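# Cap the large and small boxes with their matching lids

## Task

Set the large lid onto the large box and the small lid onto the small box, with each lid pushed fully down and seated.

## Robot and tools

Robot: two arms, left_arm and right_arm, each ending in a five-finger hand. The right arm has a right hand, and the left arm has its mirror image, a left hand. Base positions in the scene frame: left_arm at (+0.037, +0.442, 0) m and right_arm at (+0.051, -0.490, -0.001) m, each turned slightly about z. A post stands behind the arms, and a camera stand sits between them just behind the bases. Neither arm should touch them.

Frame: the scene frame has its origin at table-top height, midway between the arms. +z is up, +x points out over the table, and +y points toward left_arm. These are not image left and right. All poses, velocities and offset axes use this frame.

Hand point: each arm is steered by a point fixed to the palm, 0.15 m out from the wrist flange along the fingers and 0.05 m in front of the palm. Its +z runs along the straight fingers and +y points out of the palm. On the right hand +x points away from the thumb; on the left hand +x points toward it. The fingertips reach about 0.06-0.07 m past the point, and the finger centre lines sit 0.06 m behind it along -y. A wrist bracket on the little-finger side can strike things. With the palm down, the wrist can hang up to about 0.11 m below the point.

The 28-number row, every value in [-1, 1]: left_arm dx, dy, dz, rx, ry, rz; then the left hand's little, ring, middle, index, thumb_bend, thumb_turn, force_limit, speed; then the same 14 numbers for right_arm. The six pose numbers are offsets, not poses. They count from that arm's Hand target at the start of the action or move, along the scene axes. 1.0 equals 0.6 m of travel or 180 degrees of turn. rx, ry, rz form a single rotation vector, and the hand turns about its own hand point. Six zeros asks nothing new of that arm.

The hand numbers are absolute targets, not offsets. For the fingers, +1 is straight/open and -1 is curled. For thumb_bend, +1 is straight. For thumb_turn, +1 puts the thumb beside the palm and -1 puts it opposite the fingers. force_limit runs linearly from about 0 N at -1 to 10 N at +1 (15 N for the thumb motors). speed rises from almost zero at -1 to full speed at +0.48 and above. To leave a hand unchanged, resend the last eight hand numbers you gave it. Before anything has been sent, use its hand_measured plus hand_force_limit and hand_speed.

Grasping: with thumb_turn near -1, the hand can close on things roughly 0.035-0.065 m thick. Thumb tip against the index pad can pinch light items up to about 0.08 m. For a gentle grip, close with speed at -0.94 or lower. A motor stops at force_limit or at its target and then locks. To squeeze harder, raise force_limit and send a target more closed than hand_measured.

Tools:
- execute_actions(actions, cameras): actions is a list of actions. Each action is a list of up to 15 rows, and each row is one 1/30 s step. A short action repeats its last row until 15 steps are done. Every row in an action counts from that action's start pose. cameras is a list of names, ["all"] or []. Images come back by default only when actions is empty.
- move(target, speed, blend, stop_force, zero, blocking, cameras): moves each hand point in a straight line toward its offset. target is one row or a list of up to 15 rows, all counted from the same starting Hand target. speed is in m/s, from 0.002 to 3.6, default 0.25; turning speed is capped at twice that in rad/s. blend is a corner radius in m. stop_force (3-120 N, both arms) ends an arm's path when its wrist sensor feels that much push against its motion; use it slowly for contacts such as setting a lid down. zero (default true) re-zeroes the sensor before the move. blocking=false returns early and cannot be combined with stop_force. A move lasts at most 10 s and does not avoid obstacles. The result adds a "move:" line giving the ending (done, off_target, moving, held, fault) and any limits (paced = command clipped, held = steps withheld by a check).
- wait(seconds 0-3600), stop() to brake a running move, zoom_image(camera, region [x0,y0,x1,y1] in pixels, at most 504x504), show_instructions(), zero_wrist_force(arm), finished_scene(scene=1).

Cameras: cam_high, cam_low, cam_left_wrist and cam_right_wrist, each 672x504 with calibration given.

Results: end_effector_position (m) and end_effector_quat_wxyz in the scene frame, velocities, Hand target (the base for the next offsets), joint positions and torques, motor temperatures, and Wrist force/torque along the hand's own axes. For each hand you also get hand_measured, hand_stopped_by (moving, target, force, stalled, fault), hand_load_n (a grip that drops reads near 0), hand_force_limit and hand_speed. The commanded orientation is clipped to within 32 degrees of the current one. A hand can settle short of its Hand target; if so, send the remaining distance as an offset.

Avoid: dropping or releasing lids while they are moving, knocking anything off the table, fast impacts, and pressing past a firm contact, because the arms are stiff. Contact torque at the limit (wrist joints about 12.6-14.8 N m) or roughly 150 N of outside force halts that arm for 10 s. Motors reaching 85 °C halt an arm for 30-60 s. Keep the arms and hands away from each other: a hit or press between them can end the scene. Loose objects may be nudged now and then.

Each tool is called after "Emit:" in YAML: its name, and indented under it one key for each argument.

Reference images:

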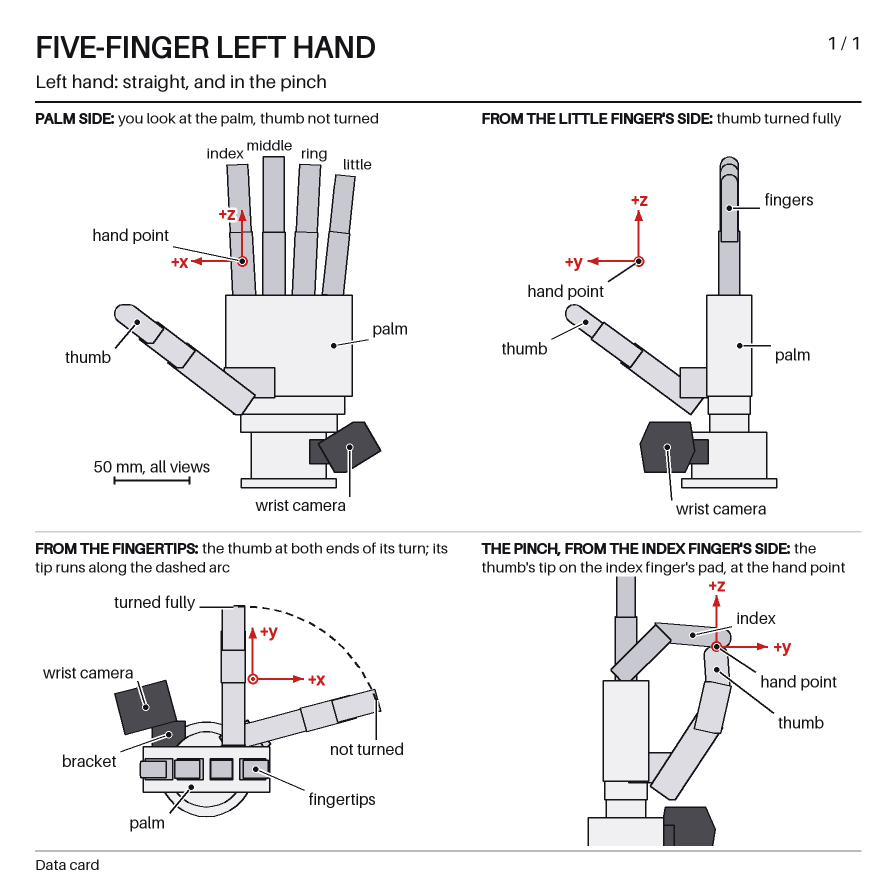

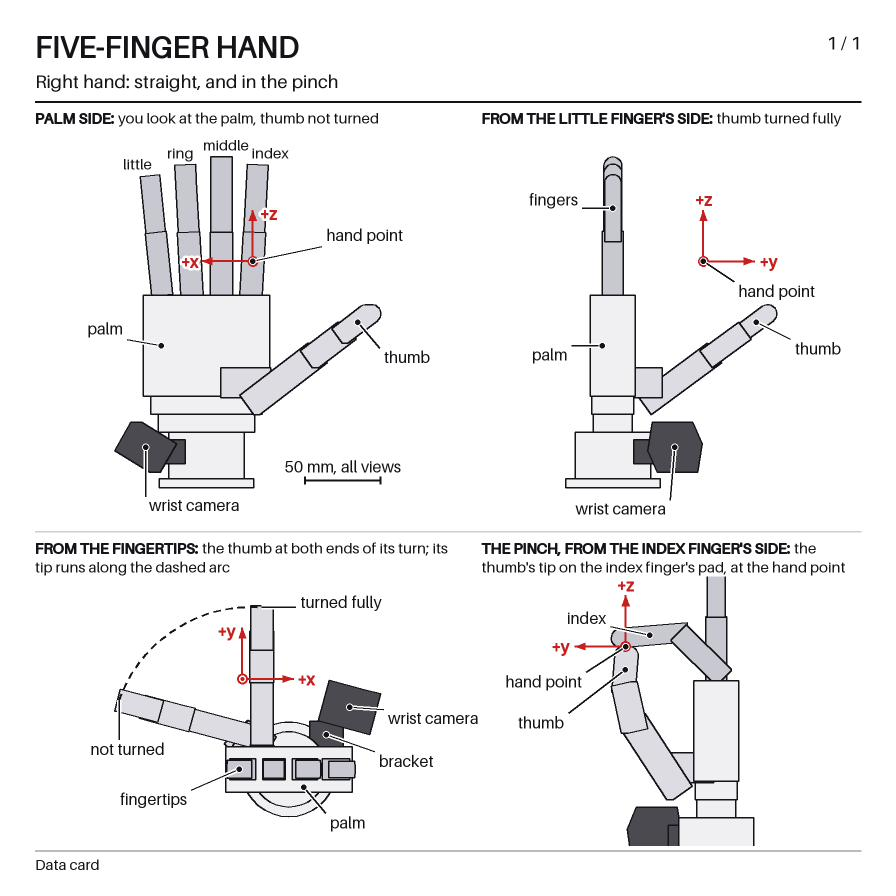

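## Session

Emit:
execute_actions:
  actions: []
  cameras: ["all"]

Scene clock: 0.00 s.
left_arm: end_effector_position=(+0.5907, -0.2859, +0.1914) hand_measured=(+1.000, +1.000, +1.000, +1.000, +1.000, +1.000) hand_load_n=(+0.0, +0.0, +0.0, +0.0, +0.0, +0.0) hand_stopped_by=(target, target, target, target, target, target) hand_force_limit=0.00 hand_speed=-0.80 end_effector_quat_wxyz=(+0.098, +0.684, -0.554, +0.463) | right_arm: end_effector_position=(+0.3421, -0.2923, +0.2194) hand_measured=(+1.000, +1.000, +1.000, +1.000, +1.000, +1.000) hand_load_n=(+0.0, +0.0, +0.0, +0.0, +0.0, +0.0) hand_stopped_by=(target, target, target, target, target, target) hand_force_limit=0.00 hand_speed=-0.80 end_effector_quat_wxyz=(-0.132, +0.690, -0.710, +0.051)
Joint positions: left_arm=[2.467 -2.573 -0.517 2.492 -1.368 2.18] | right_arm=[0.077 -1.569 1.799 1.077 1.464 -3.086]
Joint velocities: within noise
Joint torques (N m): no reading
Motor temperatures (°C): left_arm=[42 22 33 47 44 39] | right_arm=[22 25 32 43 40 31]
Wrist force (N): no reading
Wrist torque (N m): no reading
Wrist force, peak (N): no reading
Hand target: left_arm +0.5907, -0.2859, +0.1914; +0.098, +0.684, -0.554, +0.463 | right_arm +0.3421, -0.2923, +0.2194; -0.132, +0.690, -0.710, +0.051

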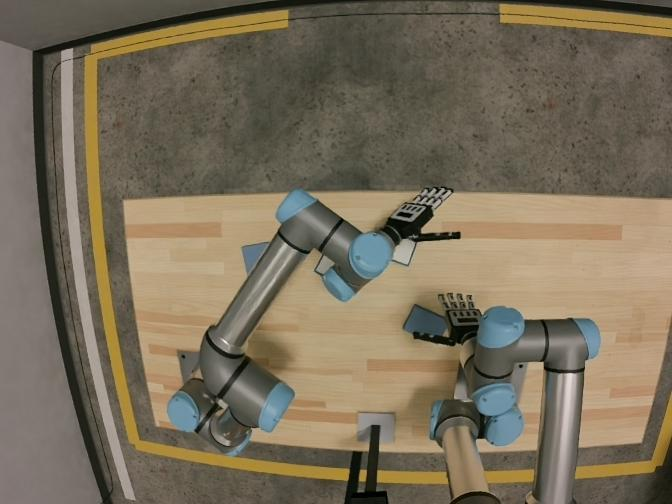

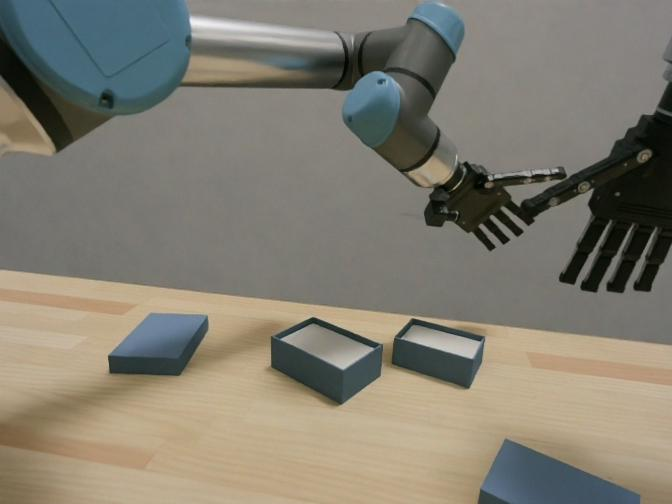

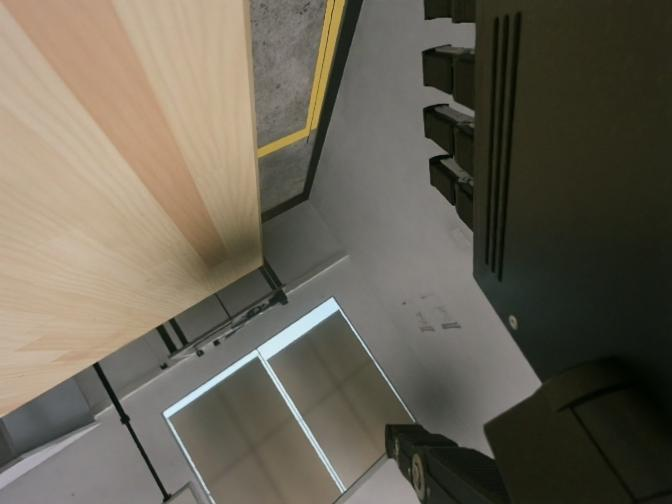

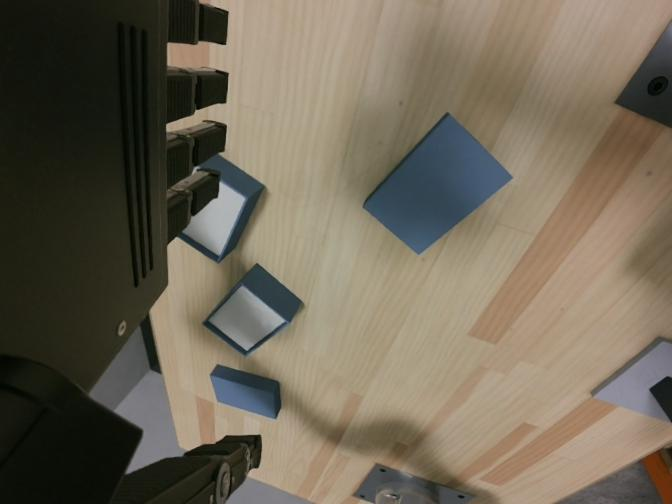

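Emit:
zoom_image:
  camera: "cam_high"
  region: [220, 180, 480, 375]

Emit:
zoom_image:
  camera: "cam_low"
  region: [100, 280, 672, 504]

Emit:
zoom_image:
  camera: "cam_right_wrist"
  region: [150, 80, 550, 440]

Scaled by 1.938.

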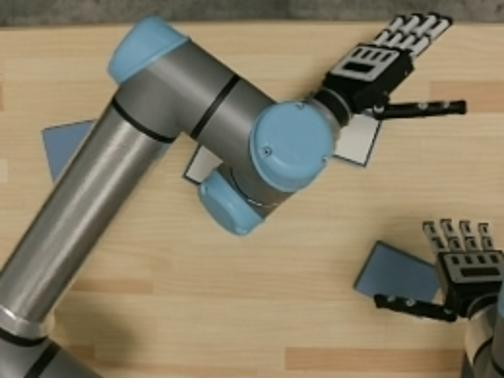

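Region (100, 280, 672, 504) is 572x224 pixels. A region can be at most 504 by 504 pixels.

Scaled by 1.260.

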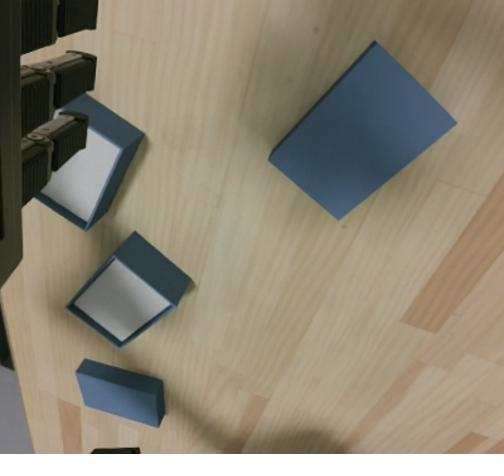

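Emit:
move:
  target:
    - [0,0.1,0.3,0,0,0,1,1,1,1,1,1,0,-0.8, 0.0,0,0.15,0,0,0,1,1,1,1,1,1,0,-0.8]
    - [-0.35,0.8,0.45,0,0,0,1,1,1,1,1,1,0,-0.8, 0.18,-0.347,0.25,0,0,0,1,1,1,1,1,1,0,-0.8]
  speed: 0.25
  blend: 0.04
  cameras: ["all"]

Scene clock: 105.07 s.
left_arm: end_effector_position=(+0.3807, +0.1941, +0.4613) hand_measured=(+1.000, +1.000, +1.000, +1.000, +1.000, +1.000) hand_load_n=(+0.0, +0.0, +0.0, +0.0, +0.0, +0.0) hand_stopped_by=(target, target, target, target, target, target) hand_force_limit=0.00 hand_speed=-0.80 end_effector_quat_wxyz=(+0.098, +0.684, -0.554, +0.463) | right_arm: end_effector_position=(+0.4501, -0.5005, +0.3693) hand_measured=(+1.000, +1.000, +1.000, +1.000, +1.000, +1.000) hand_load_n=(+0.0, +0.0, +0.0, +0.0, +0.0, +0.0) hand_stopped_by=(target, target, target, target, target, target) hand_force_limit=0.00 hand_speed=-0.80 end_effector_quat_wxyz=(-0.132, +0.690, -0.710, +0.051)
Joint positions: left_arm=[3.469 -1.417 -1.572 1.867 -0.659 3.067] | right_arm=[-0.456 -1.365 1.211 1.552 1.346 -3.614]
Joint torques (N m): left_arm=[9.75 11.82 23.21 -3.18 1.29 1.16] | right_arm=[9.18 -41.4 -21.04 -0.37 1.84 0.77]
Wrist force (N): left_arm=[-0.5 0.6 -0.3] | right_arm=[-0.6 -0.1 -0.5]
Wrist torque (N m): left_arm=[0.11 0.05 -0.02] | right_arm=[-0.07 0.10 -0.09]
Wrist force, peak (N): left_arm=[-1.2 1.4 1.5] | right_arm=[0.3 -1.0 -0.7]
Hand target: left_arm +0.3807, +0.1941, +0.4614; +0.098, +0.684, -0.554, +0.463 | right_arm +0.4501, -0.5005, +0.3694; -0.132, +0.690, -0.710, +0.051
Off the commanded pose: left_arm 0.000 m, 0 deg | right_arm 0.000 m, 0 deg.
move: done
cam_left_wrist: T_world_to_cam=[[0.81394, 0.21236, 0.54075, -0.60388], [-0.48161, -0.2739, 0.83249, -0.14826], [0.32489, -0.93802, -0.12067, 0.23161]] pos_world=[0.34487, 0.30489, 0.47792]
cam_right_wrist: T_world_to_cam=[[-0.95069, -0.20208, -0.23528, 0.41169], [-0.29767, 0.80751, 0.50923, 0.34844], [0.08708, 0.55416, -0.82784, 0.65562]] pos_world=[0.43801, -0.56149, 0.46217]

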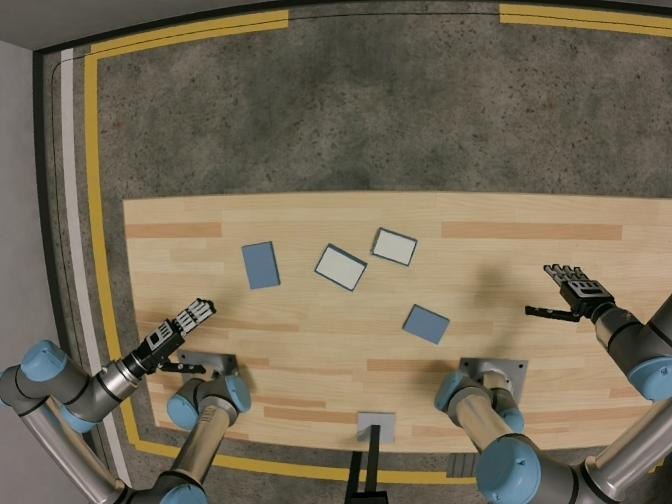

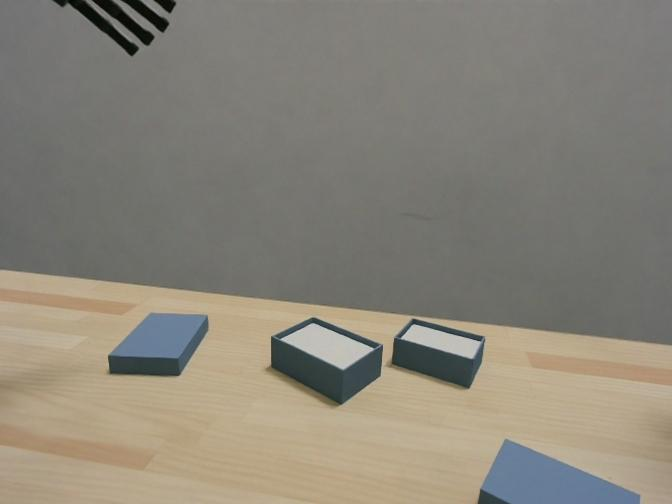

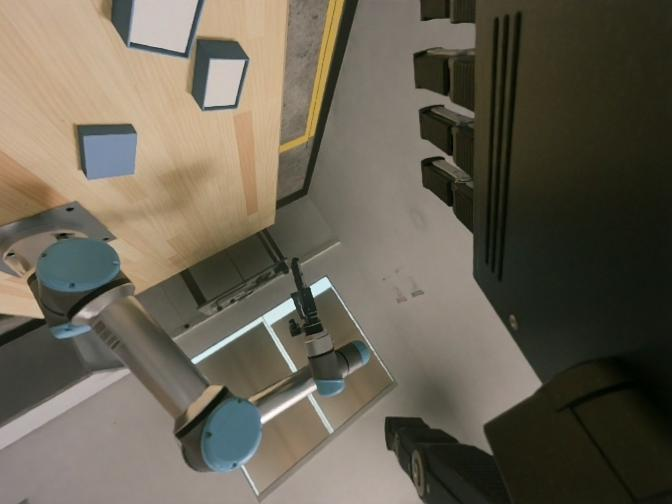

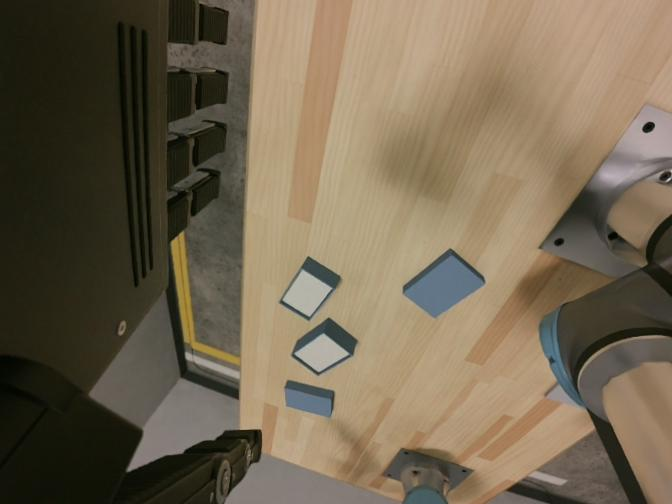

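Emit:
zoom_image:
  camera: "cam_high"
  region: [300, 215, 460, 355]

Emit:
zoom_image:
  camera: "cam_high"
  region: [220, 220, 320, 307]

Emit:
zoom_image:
  camera: "cam_low"
  region: [250, 300, 510, 420]

Emit:
zoom_image:
  camera: "cam_low"
  region: [90, 295, 250, 395]

Emit:
zoom_image:
  camera: "cam_low"
  region: [450, 420, 672, 504]

Scaled by 3.150.

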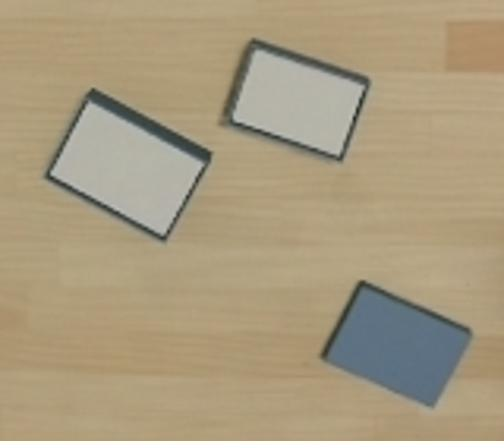

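Scaled by 5.040.

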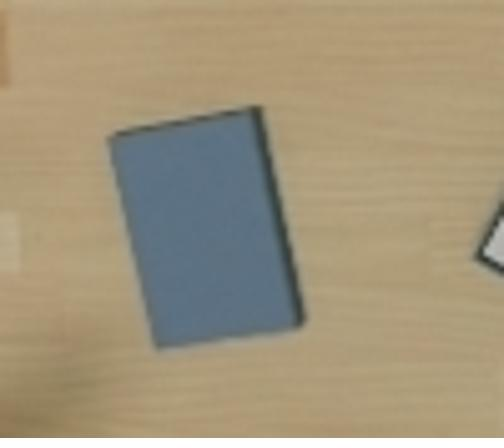

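Scaled by 1.938.

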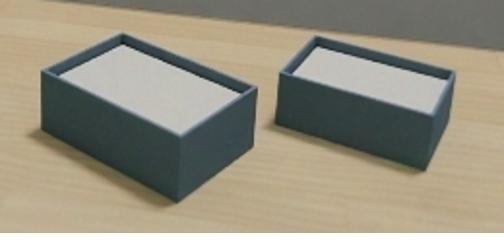

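Scaled by 3.150.

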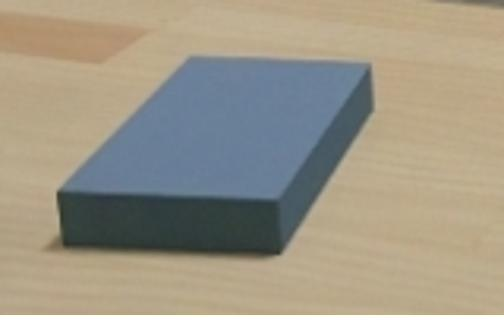

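Scaled by 2.270.

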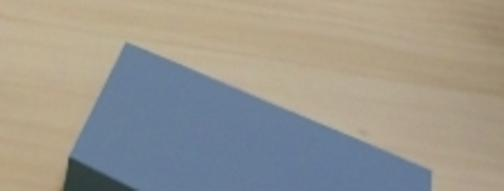

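Emit:
move:
  target: [0.1055,0.0315,-0.269,0.1455,-0.257,-0.350,1,1,0.8,0.8,1,-1,-0.2,-0.4,-0.269,0.401,-0.1157,-0.083,-0.194,-0.1458,1,1,0.6,0.6,1,-1,-0.2,-0.4]
  speed: 0.2
  cameras: ["all"]

Scene clock: 283.47 s.
left_arm: end_effector_position=(+0.4440, +0.2130, +0.3000) hand_measured=(+1.000, +1.000, +0.800, +0.800, +1.000, -1.000) hand_load_n=(+0.0, +0.0, +0.0, +0.0, +0.0, +0.0) hand_stopped_by=(target, target, target, target, target, target) hand_force_limit=-0.20 hand_speed=-0.40 end_effector_quat_wxyz=(+0.041, -0.085, +0.895, -0.436) | right_arm: end_effector_position=(+0.2888, -0.2599, +0.2999) hand_measured=(+1.000, +1.000, +0.600, +0.600, +1.000, -1.000) hand_load_n=(+0.0, +0.0, +0.0, +0.0, +0.0, +0.0) hand_stopped_by=(target, target, target, target, target, target) hand_force_limit=-0.20 hand_speed=-0.40 end_effector_quat_wxyz=(+0.233, -0.479, +0.761, -0.371)
Joint positions: left_arm=[3.279 -1.819 -1.504 1.778 -0.664 4.678] | right_arm=[0.857 -1.681 1.796 1.067 2.412 -2.075]
Joint torques (N m): left_arm=[9.19 40.37 13.29 -2.76 3.28 1.15] | right_arm=[8.47 -23.66 -26.09 -0.36 -0.37 1.89]
Wrist force (N): left_arm=[-0.1 2.3 -0.5] | right_arm=[0.2 0.7 -0.2]
Wrist torque (N m): left_arm=[0.39 0.04 0.08] | right_arm=[0.16 -0.04 -0.04]
Wrist force, peak (N): left_arm=[0.0 2.7 -0.2] | right_arm=[0.0 1.6 -0.6]
Hand target: left_arm +0.4440, +0.2130, +0.3000; +0.041, -0.085, +0.895, -0.436 | right_arm +0.2887, -0.2599, +0.2999; +0.233, -0.479, +0.761, -0.371
Off the commanded pose: left_arm 0.000 m, 0 deg | right_arm 0.000 m, 0 deg.
move: done
cam_left_wrist: T_world_to_cam=[[-0.10784, -0.62556, 0.77269, -0.054], [-0.90936, 0.37617, 0.17763, 0.26958], [-0.40179, -0.6835, -0.60942, 0.62437]] pos_world=[0.49018, 0.29157, 0.37435]
cam_right_wrist: T_world_to_cam=[[-0.6722, 0.05647, -0.73821, 0.4281], [-0.07289, 0.9872, 0.14188, 0.23348], [0.73677, 0.14918, -0.65948, 0.13553]] pos_world=[0.20493, -0.27488, 0.37228]

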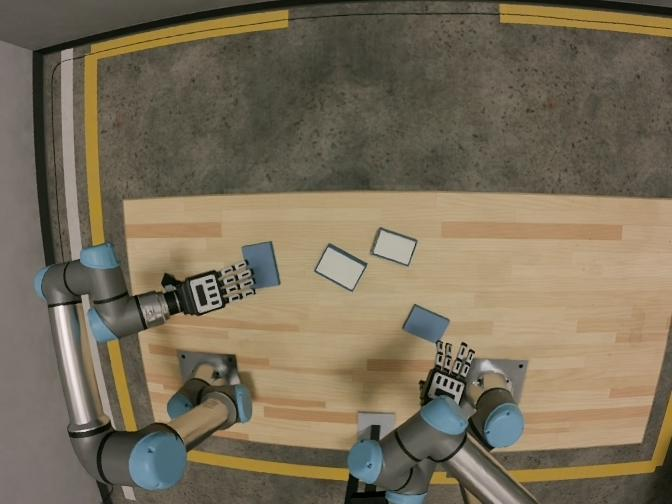

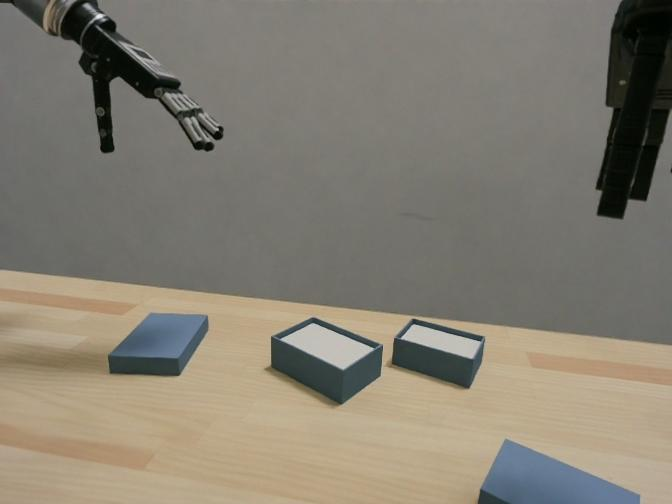

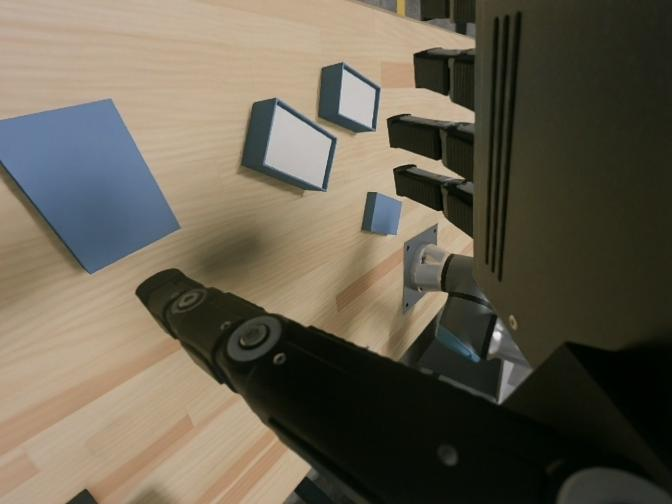

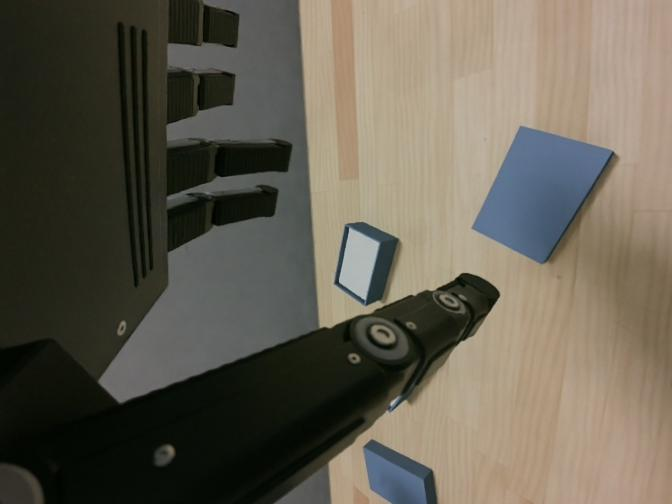

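Emit:
move:
  target: [-0.002,0.0107,-0.35,0,0,0,1,1,0.8,0.8,1,-1,-0.2,-0.4,0,0,-0.35,0,0,0,1,1,0.75,0.75,1,-1,-0.2,-0.4]
  speed: 0.15
  cameras: ["all"]

Scene clock: 363.30 s.
left_arm: end_effector_position=(+0.4428, +0.2195, +0.0900) hand_measured=(+1.000, +1.000, +0.800, +0.800, +1.000, -1.000) hand_load_n=(+0.0, +0.0, -0.5, +0.0, +0.0, +0.0) hand_stopped_by=(target, target, target, target, target, target) hand_force_limit=-0.20 hand_speed=-0.40 end_effector_quat_wxyz=(+0.041, -0.085, +0.895, -0.436) | right_arm: end_effector_position=(+0.2887, -0.2599, +0.0900) hand_measured=(+1.000, +1.000, +0.750, +0.750, +1.000, -1.000) hand_load_n=(+0.0, +0.0, +0.0, +0.0, +0.0, +0.0) hand_stopped_by=(target, target, target, target, target, target) hand_force_limit=-0.20 hand_speed=-0.40 end_effector_quat_wxyz=(+0.233, -0.479, +0.761, -0.371)
Joint positions: left_arm=[3.296 -2.028 -1.812 2.274 -0.663 4.706] | right_arm=[0.858 -1.465 2.173 0.474 2.412 -2.075]
Joint torques (N m): left_arm=[-9.7 37.41 19.85 -3.17 2.8 -0.93] | right_arm=[-10.33 -22.89 -15.92 1 -2.11 0.77]
Wrist force (N): left_arm=[-0.5 1.8 -0.7] | right_arm=[0.4 0.3 -0.8]
Wrist torque (N m): left_arm=[0.30 0.09 0.01] | right_arm=[0.09 -0.04 -0.10]
Wrist force, peak (N): left_arm=[-0.3 3.0 0.1] | right_arm=[0.5 1.5 0.0]
Hand target: left_arm +0.4428, +0.2195, +0.0900; +0.041, -0.085, +0.895, -0.436 | right_arm +0.2887, -0.2599, +0.0899; +0.233, -0.479, +0.761, -0.371
Off the commanded pose: left_arm 0.000 m, 0 deg | right_arm 0.000 m, 0 deg.
move: done
cam_left_wrist: T_world_to_cam=[[-0.10783, -0.62553, 0.77272, 0.11218], [-0.90945, 0.37603, 0.1775, 0.30345], [-0.40159, -0.68361, -0.60943, 0.50029]] pos_world=[0.48898, 0.29807, 0.16435]
cam_right_wrist: T_world_to_cam=[[-0.67215, 0.05648, -0.73826, 0.27315], [-0.07297, 0.98718, 0.14196, 0.26326], [0.73681, 0.14929, -0.65941, -0.00288]] pos_world=[0.20493, -0.27488, 0.16238]

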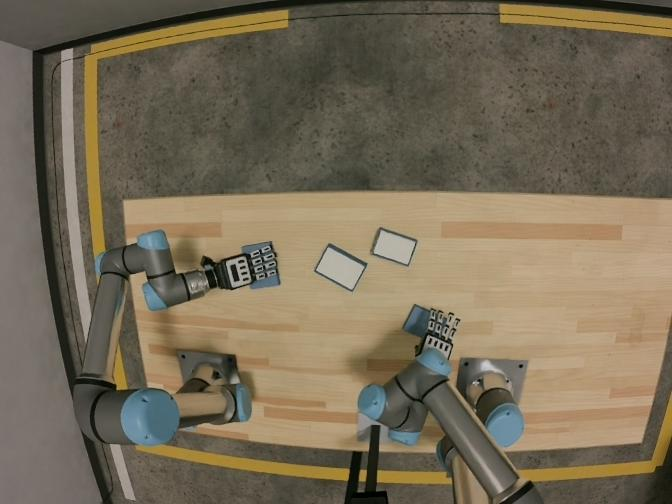

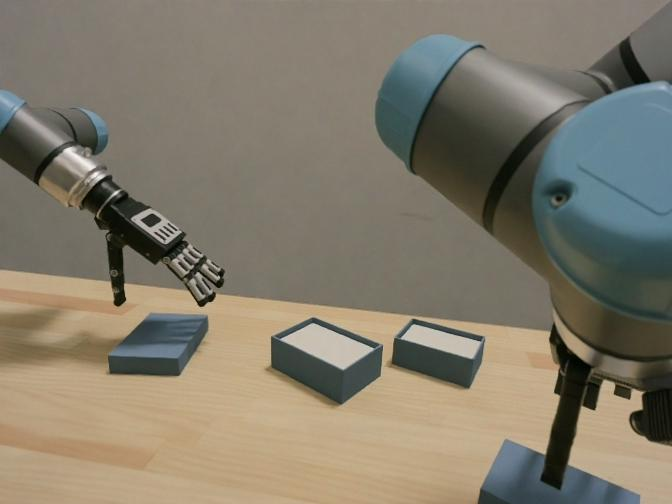

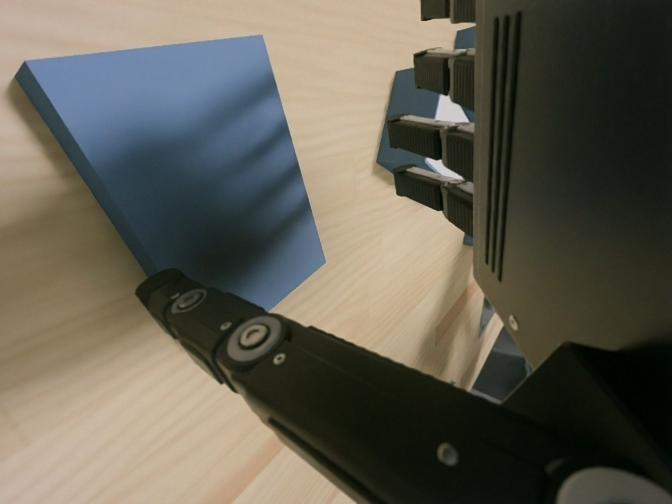

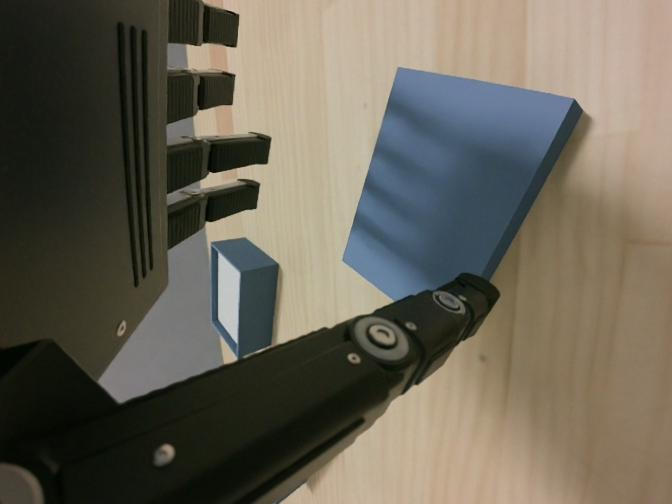

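Emit:
zoom_image:
  camera: "cam_low"
  region: [80, 220, 260, 390]

Emit:
zoom_image:
  camera: "cam_low"
  region: [470, 340, 650, 504]

Emit:
zoom_image:
  camera: "cam_high"
  region: [190, 220, 310, 310]

Emit:
zoom_image:
  camera: "cam_high"
  region: [380, 280, 500, 370]

Scaled by 2.800.

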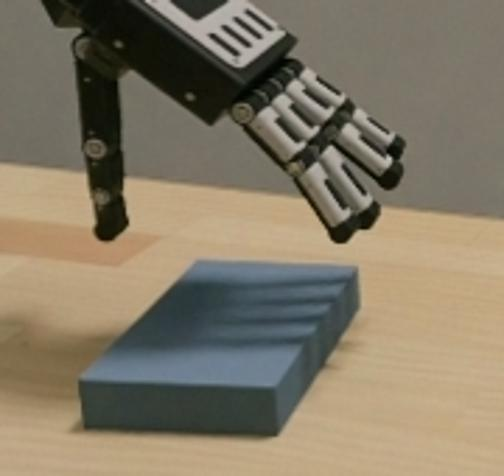

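Scaled by 2.800.

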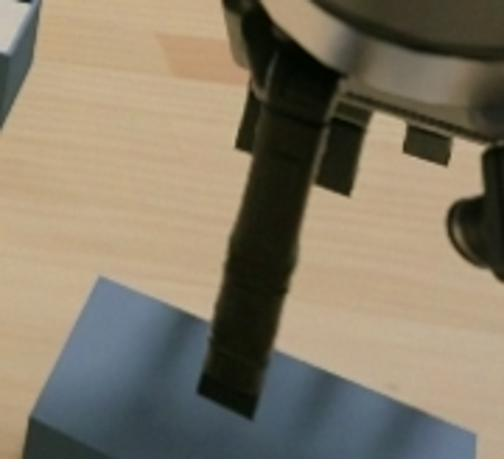

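Scaled by 4.200.

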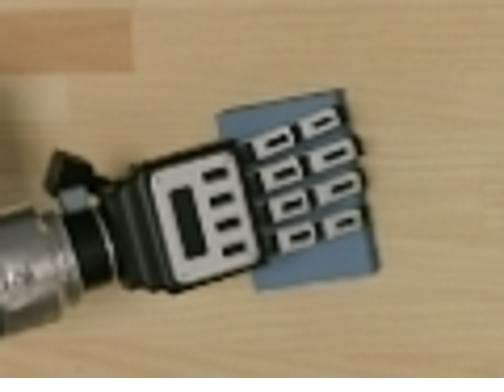

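Scaled by 4.200.

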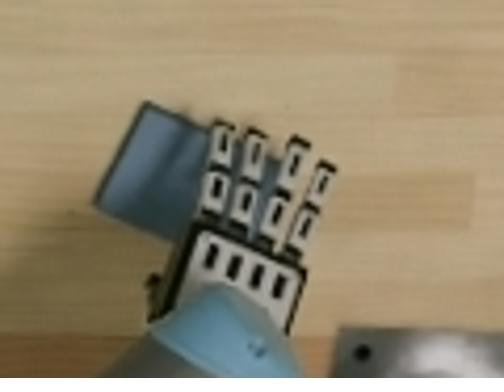

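Emit:
move:
  target: [-0.0007,0.0033,-0.0967,0,0,-0.0072,1,1,0.95,0.95,1,-1,-0.2,-0.4,0,0,-0.0967,0,0,0,1,1,0.95,0.95,1,-1,-0.2,-0.4]
  speed: 0.08
  stop_force: 8
  cameras: ["all"]

Scene clock: 453.67 s.
left_arm: end_effector_position=(+0.4424, +0.2215, +0.0320) hand_measured=(+1.000, +1.000, +0.950, +0.950, +1.000, -1.000) hand_load_n=(+0.0, +0.0, +0.0, +0.0, +0.0, +0.0) hand_stopped_by=(target, target, target, target, target, target) hand_force_limit=-0.20 hand_speed=-0.40 end_effector_quat_wxyz=(+0.036, -0.075, +0.896, -0.437) | right_arm: end_effector_position=(+0.2887, -0.2599, +0.0319) hand_measured=(+1.000, +1.000, +0.950, +0.950, +1.000, -1.000) hand_load_n=(+0.0, +0.0, +0.0, +0.0, +0.0, +0.0) hand_stopped_by=(target, target, target, target, target, target) hand_force_limit=-0.20 hand_speed=-0.40 end_effector_quat_wxyz=(+0.233, -0.479, +0.761, -0.371)
Joint positions: left_arm=[3.299 -2.137 -1.841 2.378 -0.664 4.748] | right_arm=[0.858 -1.344 2.233 0.292 2.412 -2.075]
Joint torques (N m): left_arm=[-6.51 45.78 19.77 -5.15 1.21 -1] | right_arm=[-9.08 -34.35 -19.2 -0.29 -0.55 0.64]
Wrist force (N): left_arm=[0.1 2.1 -0.5] | right_arm=[0.2 0.3 -0.2]
Wrist torque (N m): left_arm=[0.31 0.02 0.08] | right_arm=[0.06 -0.05 -0.07]
Wrist force, peak (N): left_arm=[0.2 2.5 -0.3] | right_arm=[0.2 -0.1 -1.2]
Hand target: left_arm +0.4424, +0.2214, +0.0320; +0.036, -0.075, +0.896, -0.437 | right_arm +0.2887, -0.2599, +0.0319; +0.233, -0.479, +0.761, -0.371
Off the commanded pose: left_arm 0.000 m, 0 deg | right_arm 0.000 m, 0 deg.
move: done
cam_left_wrist: T_world_to_cam=[[-0.12214, -0.62294, 0.77267, 0.16406], [-0.90067, 0.39664, 0.17741, 0.30417], [-0.41699, -0.67425, -0.60951, 0.47083]] pos_world=[0.49032, 0.29901, 0.10625]
cam_right_wrist: T_world_to_cam=[[-0.67205, 0.05657, -0.73834, 0.23028], [-0.07293, 0.98717, 0.14202, 0.27149], [0.7369, 0.14929, -0.65931, -0.04122]] pos_world=[0.20493, -0.27488, 0.10429]

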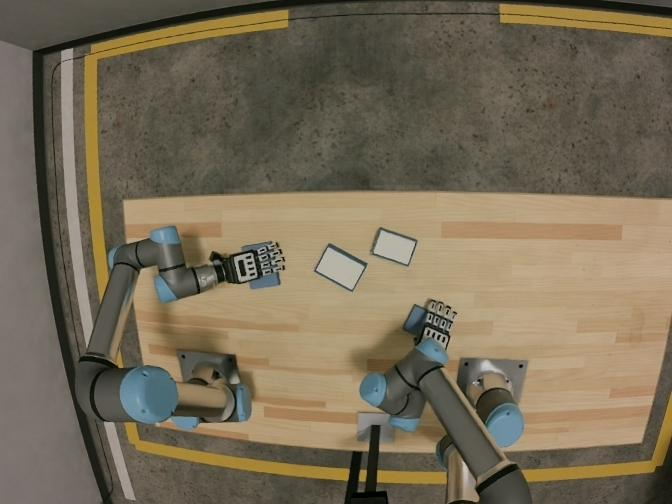

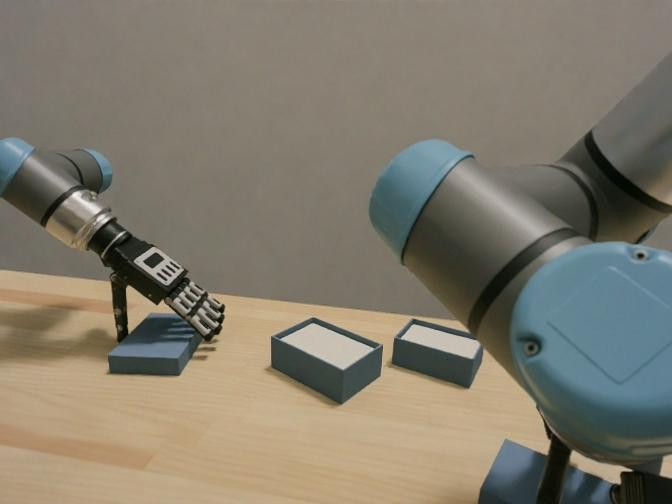

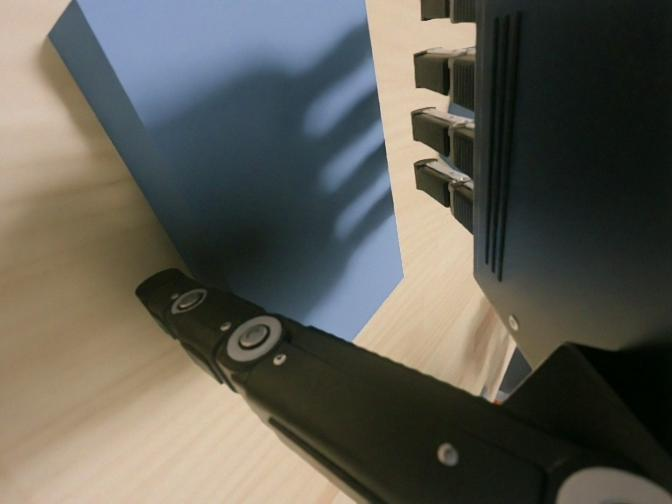

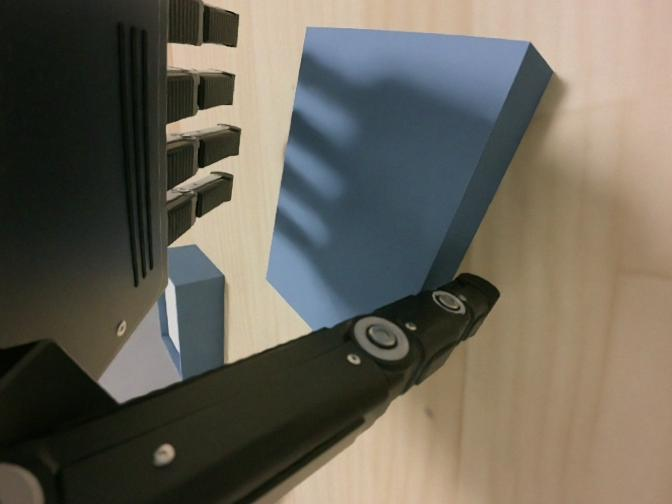

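Emit:
zoom_image:
  camera: "cam_low"
  region: [80, 220, 260, 390]

Emit:
zoom_image:
  camera: "cam_left_wrist"
  region: [0, 150, 300, 400]

Emit:
zoom_image:
  camera: "cam_right_wrist"
  region: [300, 180, 600, 430]

Scaled by 2.800.

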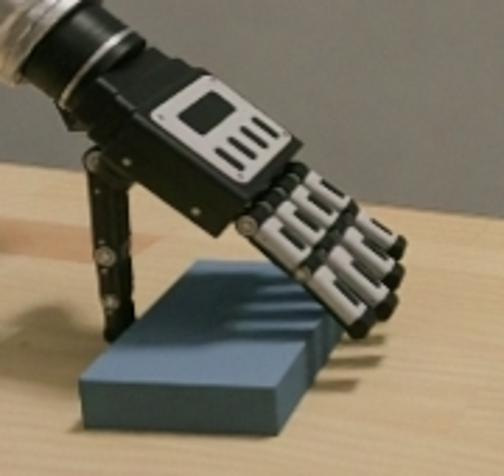

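Scaled by 1.680.

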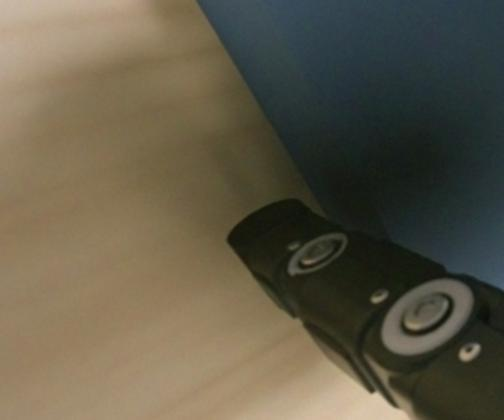

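Scaled by 1.680.

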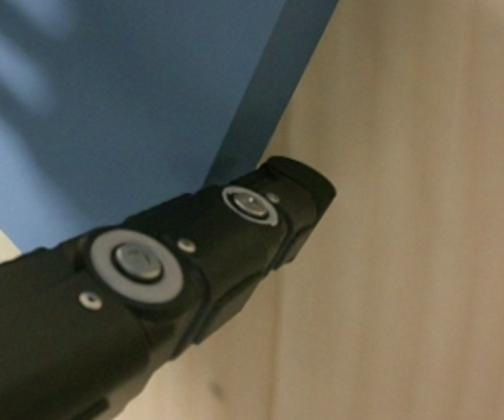

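Emit:
move:
  target:
    - [0,0,-0.0067,0,0,0,1,1,0.95,0.95,1,-1,-0.4,-0.9,0,0,-0.005,0,0,0,1,1,0.95,0.95,1,-1,-0.4,-0.9]
    - [0,0,-0.0067,0,0,0,1,1,0.0,0.0,1,-1,-0.4,-0.9,0,0,-0.005,0,0,0,1,1,0.0,0.0,1,-1,-0.4,-0.9]
  speed: 0.05
  cameras: ["all"]

Scene clock: 487.40 s.
left_arm: end_effector_position=(+0.4424, +0.2214, +0.0280) hand_measured=(+1.000, +1.000, +0.476, +0.476, +1.000, -1.000) hand_load_n=(+0.0, +0.0, +3.5, +4.0, +0.5, +0.5) hand_stopped_by=(target, target, force, force, target, target) hand_force_limit=-0.40 hand_speed=-0.90 end_effector_quat_wxyz=(+0.036, -0.075, +0.896, -0.437) | right_arm: end_effector_position=(+0.2887, -0.2599, +0.0289) hand_measured=(+1.000, +1.000, +0.308, +0.300, +1.000, -1.000) hand_load_n=(+0.0, +0.0, +3.0, +4.5, +0.5, +0.0) hand_stopped_by=(target, target, force, force, target, target) hand_force_limit=-0.40 hand_speed=-0.90 end_effector_quat_wxyz=(+0.233, -0.479, +0.761, -0.371)
Joint positions: left_arm=[3.299 -2.144 -1.842 2.387 -0.664 4.748] | right_arm=[0.858 -1.337 2.236 0.283 2.412 -2.075]
Joint torques (N m): left_arm=[-7.6 34.23 17.78 0.9 -0.7 -0.45] | right_arm=[-9.59 -34.26 -18.31 3.86 -0.75 -1.28]
Wrist force (N): left_arm=[-0.1 -2.9 -1.9] | right_arm=[0.0 -1.1 -0.7]
Wrist torque (N m): left_arm=[0.29 0.04 0.13] | right_arm=[0.03 -0.01 -0.10]
Wrist force, peak (N): left_arm=[0.3 -5.2 -2.2] | right_arm=[0.2 -1.2 -0.8]
Hand target: left_arm +0.4424, +0.2214, +0.0279; +0.036, -0.075, +0.896, -0.437 | right_arm +0.2887, -0.2599, +0.0289; +0.233, -0.479, +0.761, -0.371
Off the commanded pose: left_arm 0.000 m, 0 deg | right_arm 0.000 m, 0 deg.
move: done
cam_left_wrist: T_world_to_cam=[[-0.12214, -0.62294, 0.77267, 0.16709], [-0.90067, 0.39664, 0.17741, 0.30491], [-0.41699, -0.67425, -0.60951, 0.46832]] pos_world=[0.49032, 0.29891, 0.10225]
cam_right_wrist: T_world_to_cam=[[-0.67206, 0.05665, -0.73833, 0.22808], [-0.07288, 0.98717, 0.14207, 0.2719], [0.7369, 0.14929, -0.65931, -0.0432]] pos_world=[0.20493, -0.27489, 0.10129]

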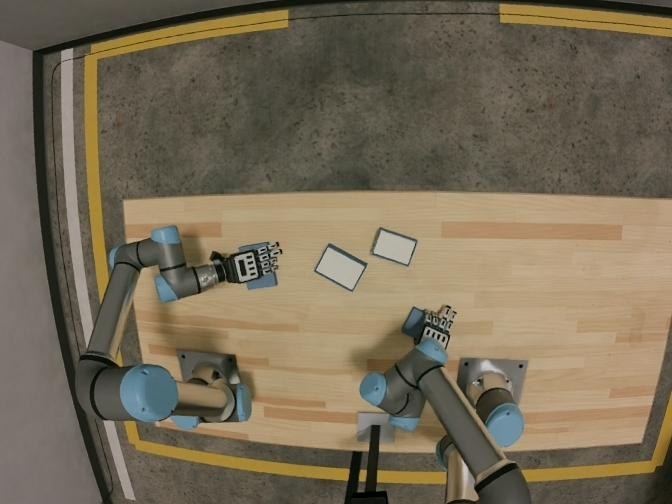

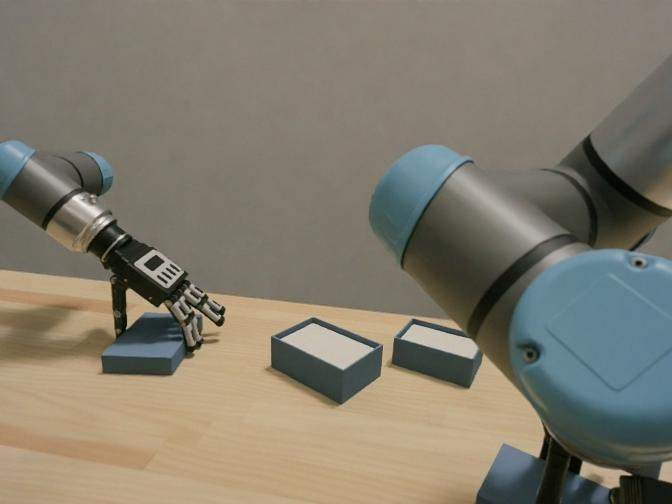

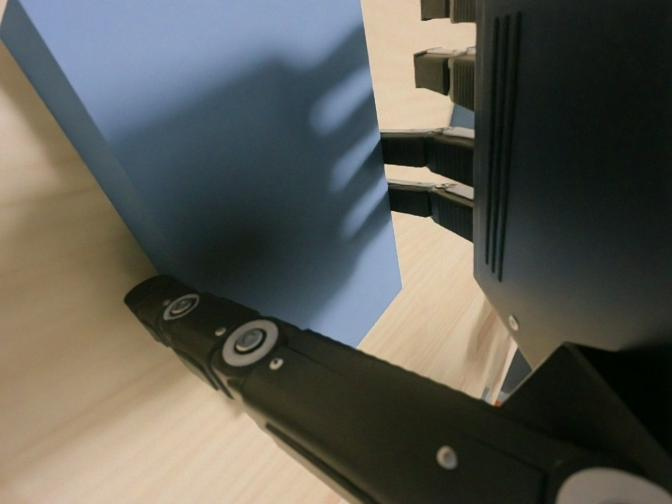

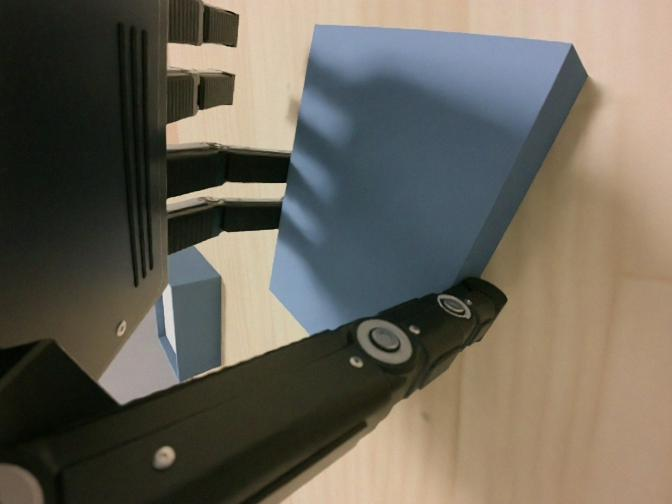

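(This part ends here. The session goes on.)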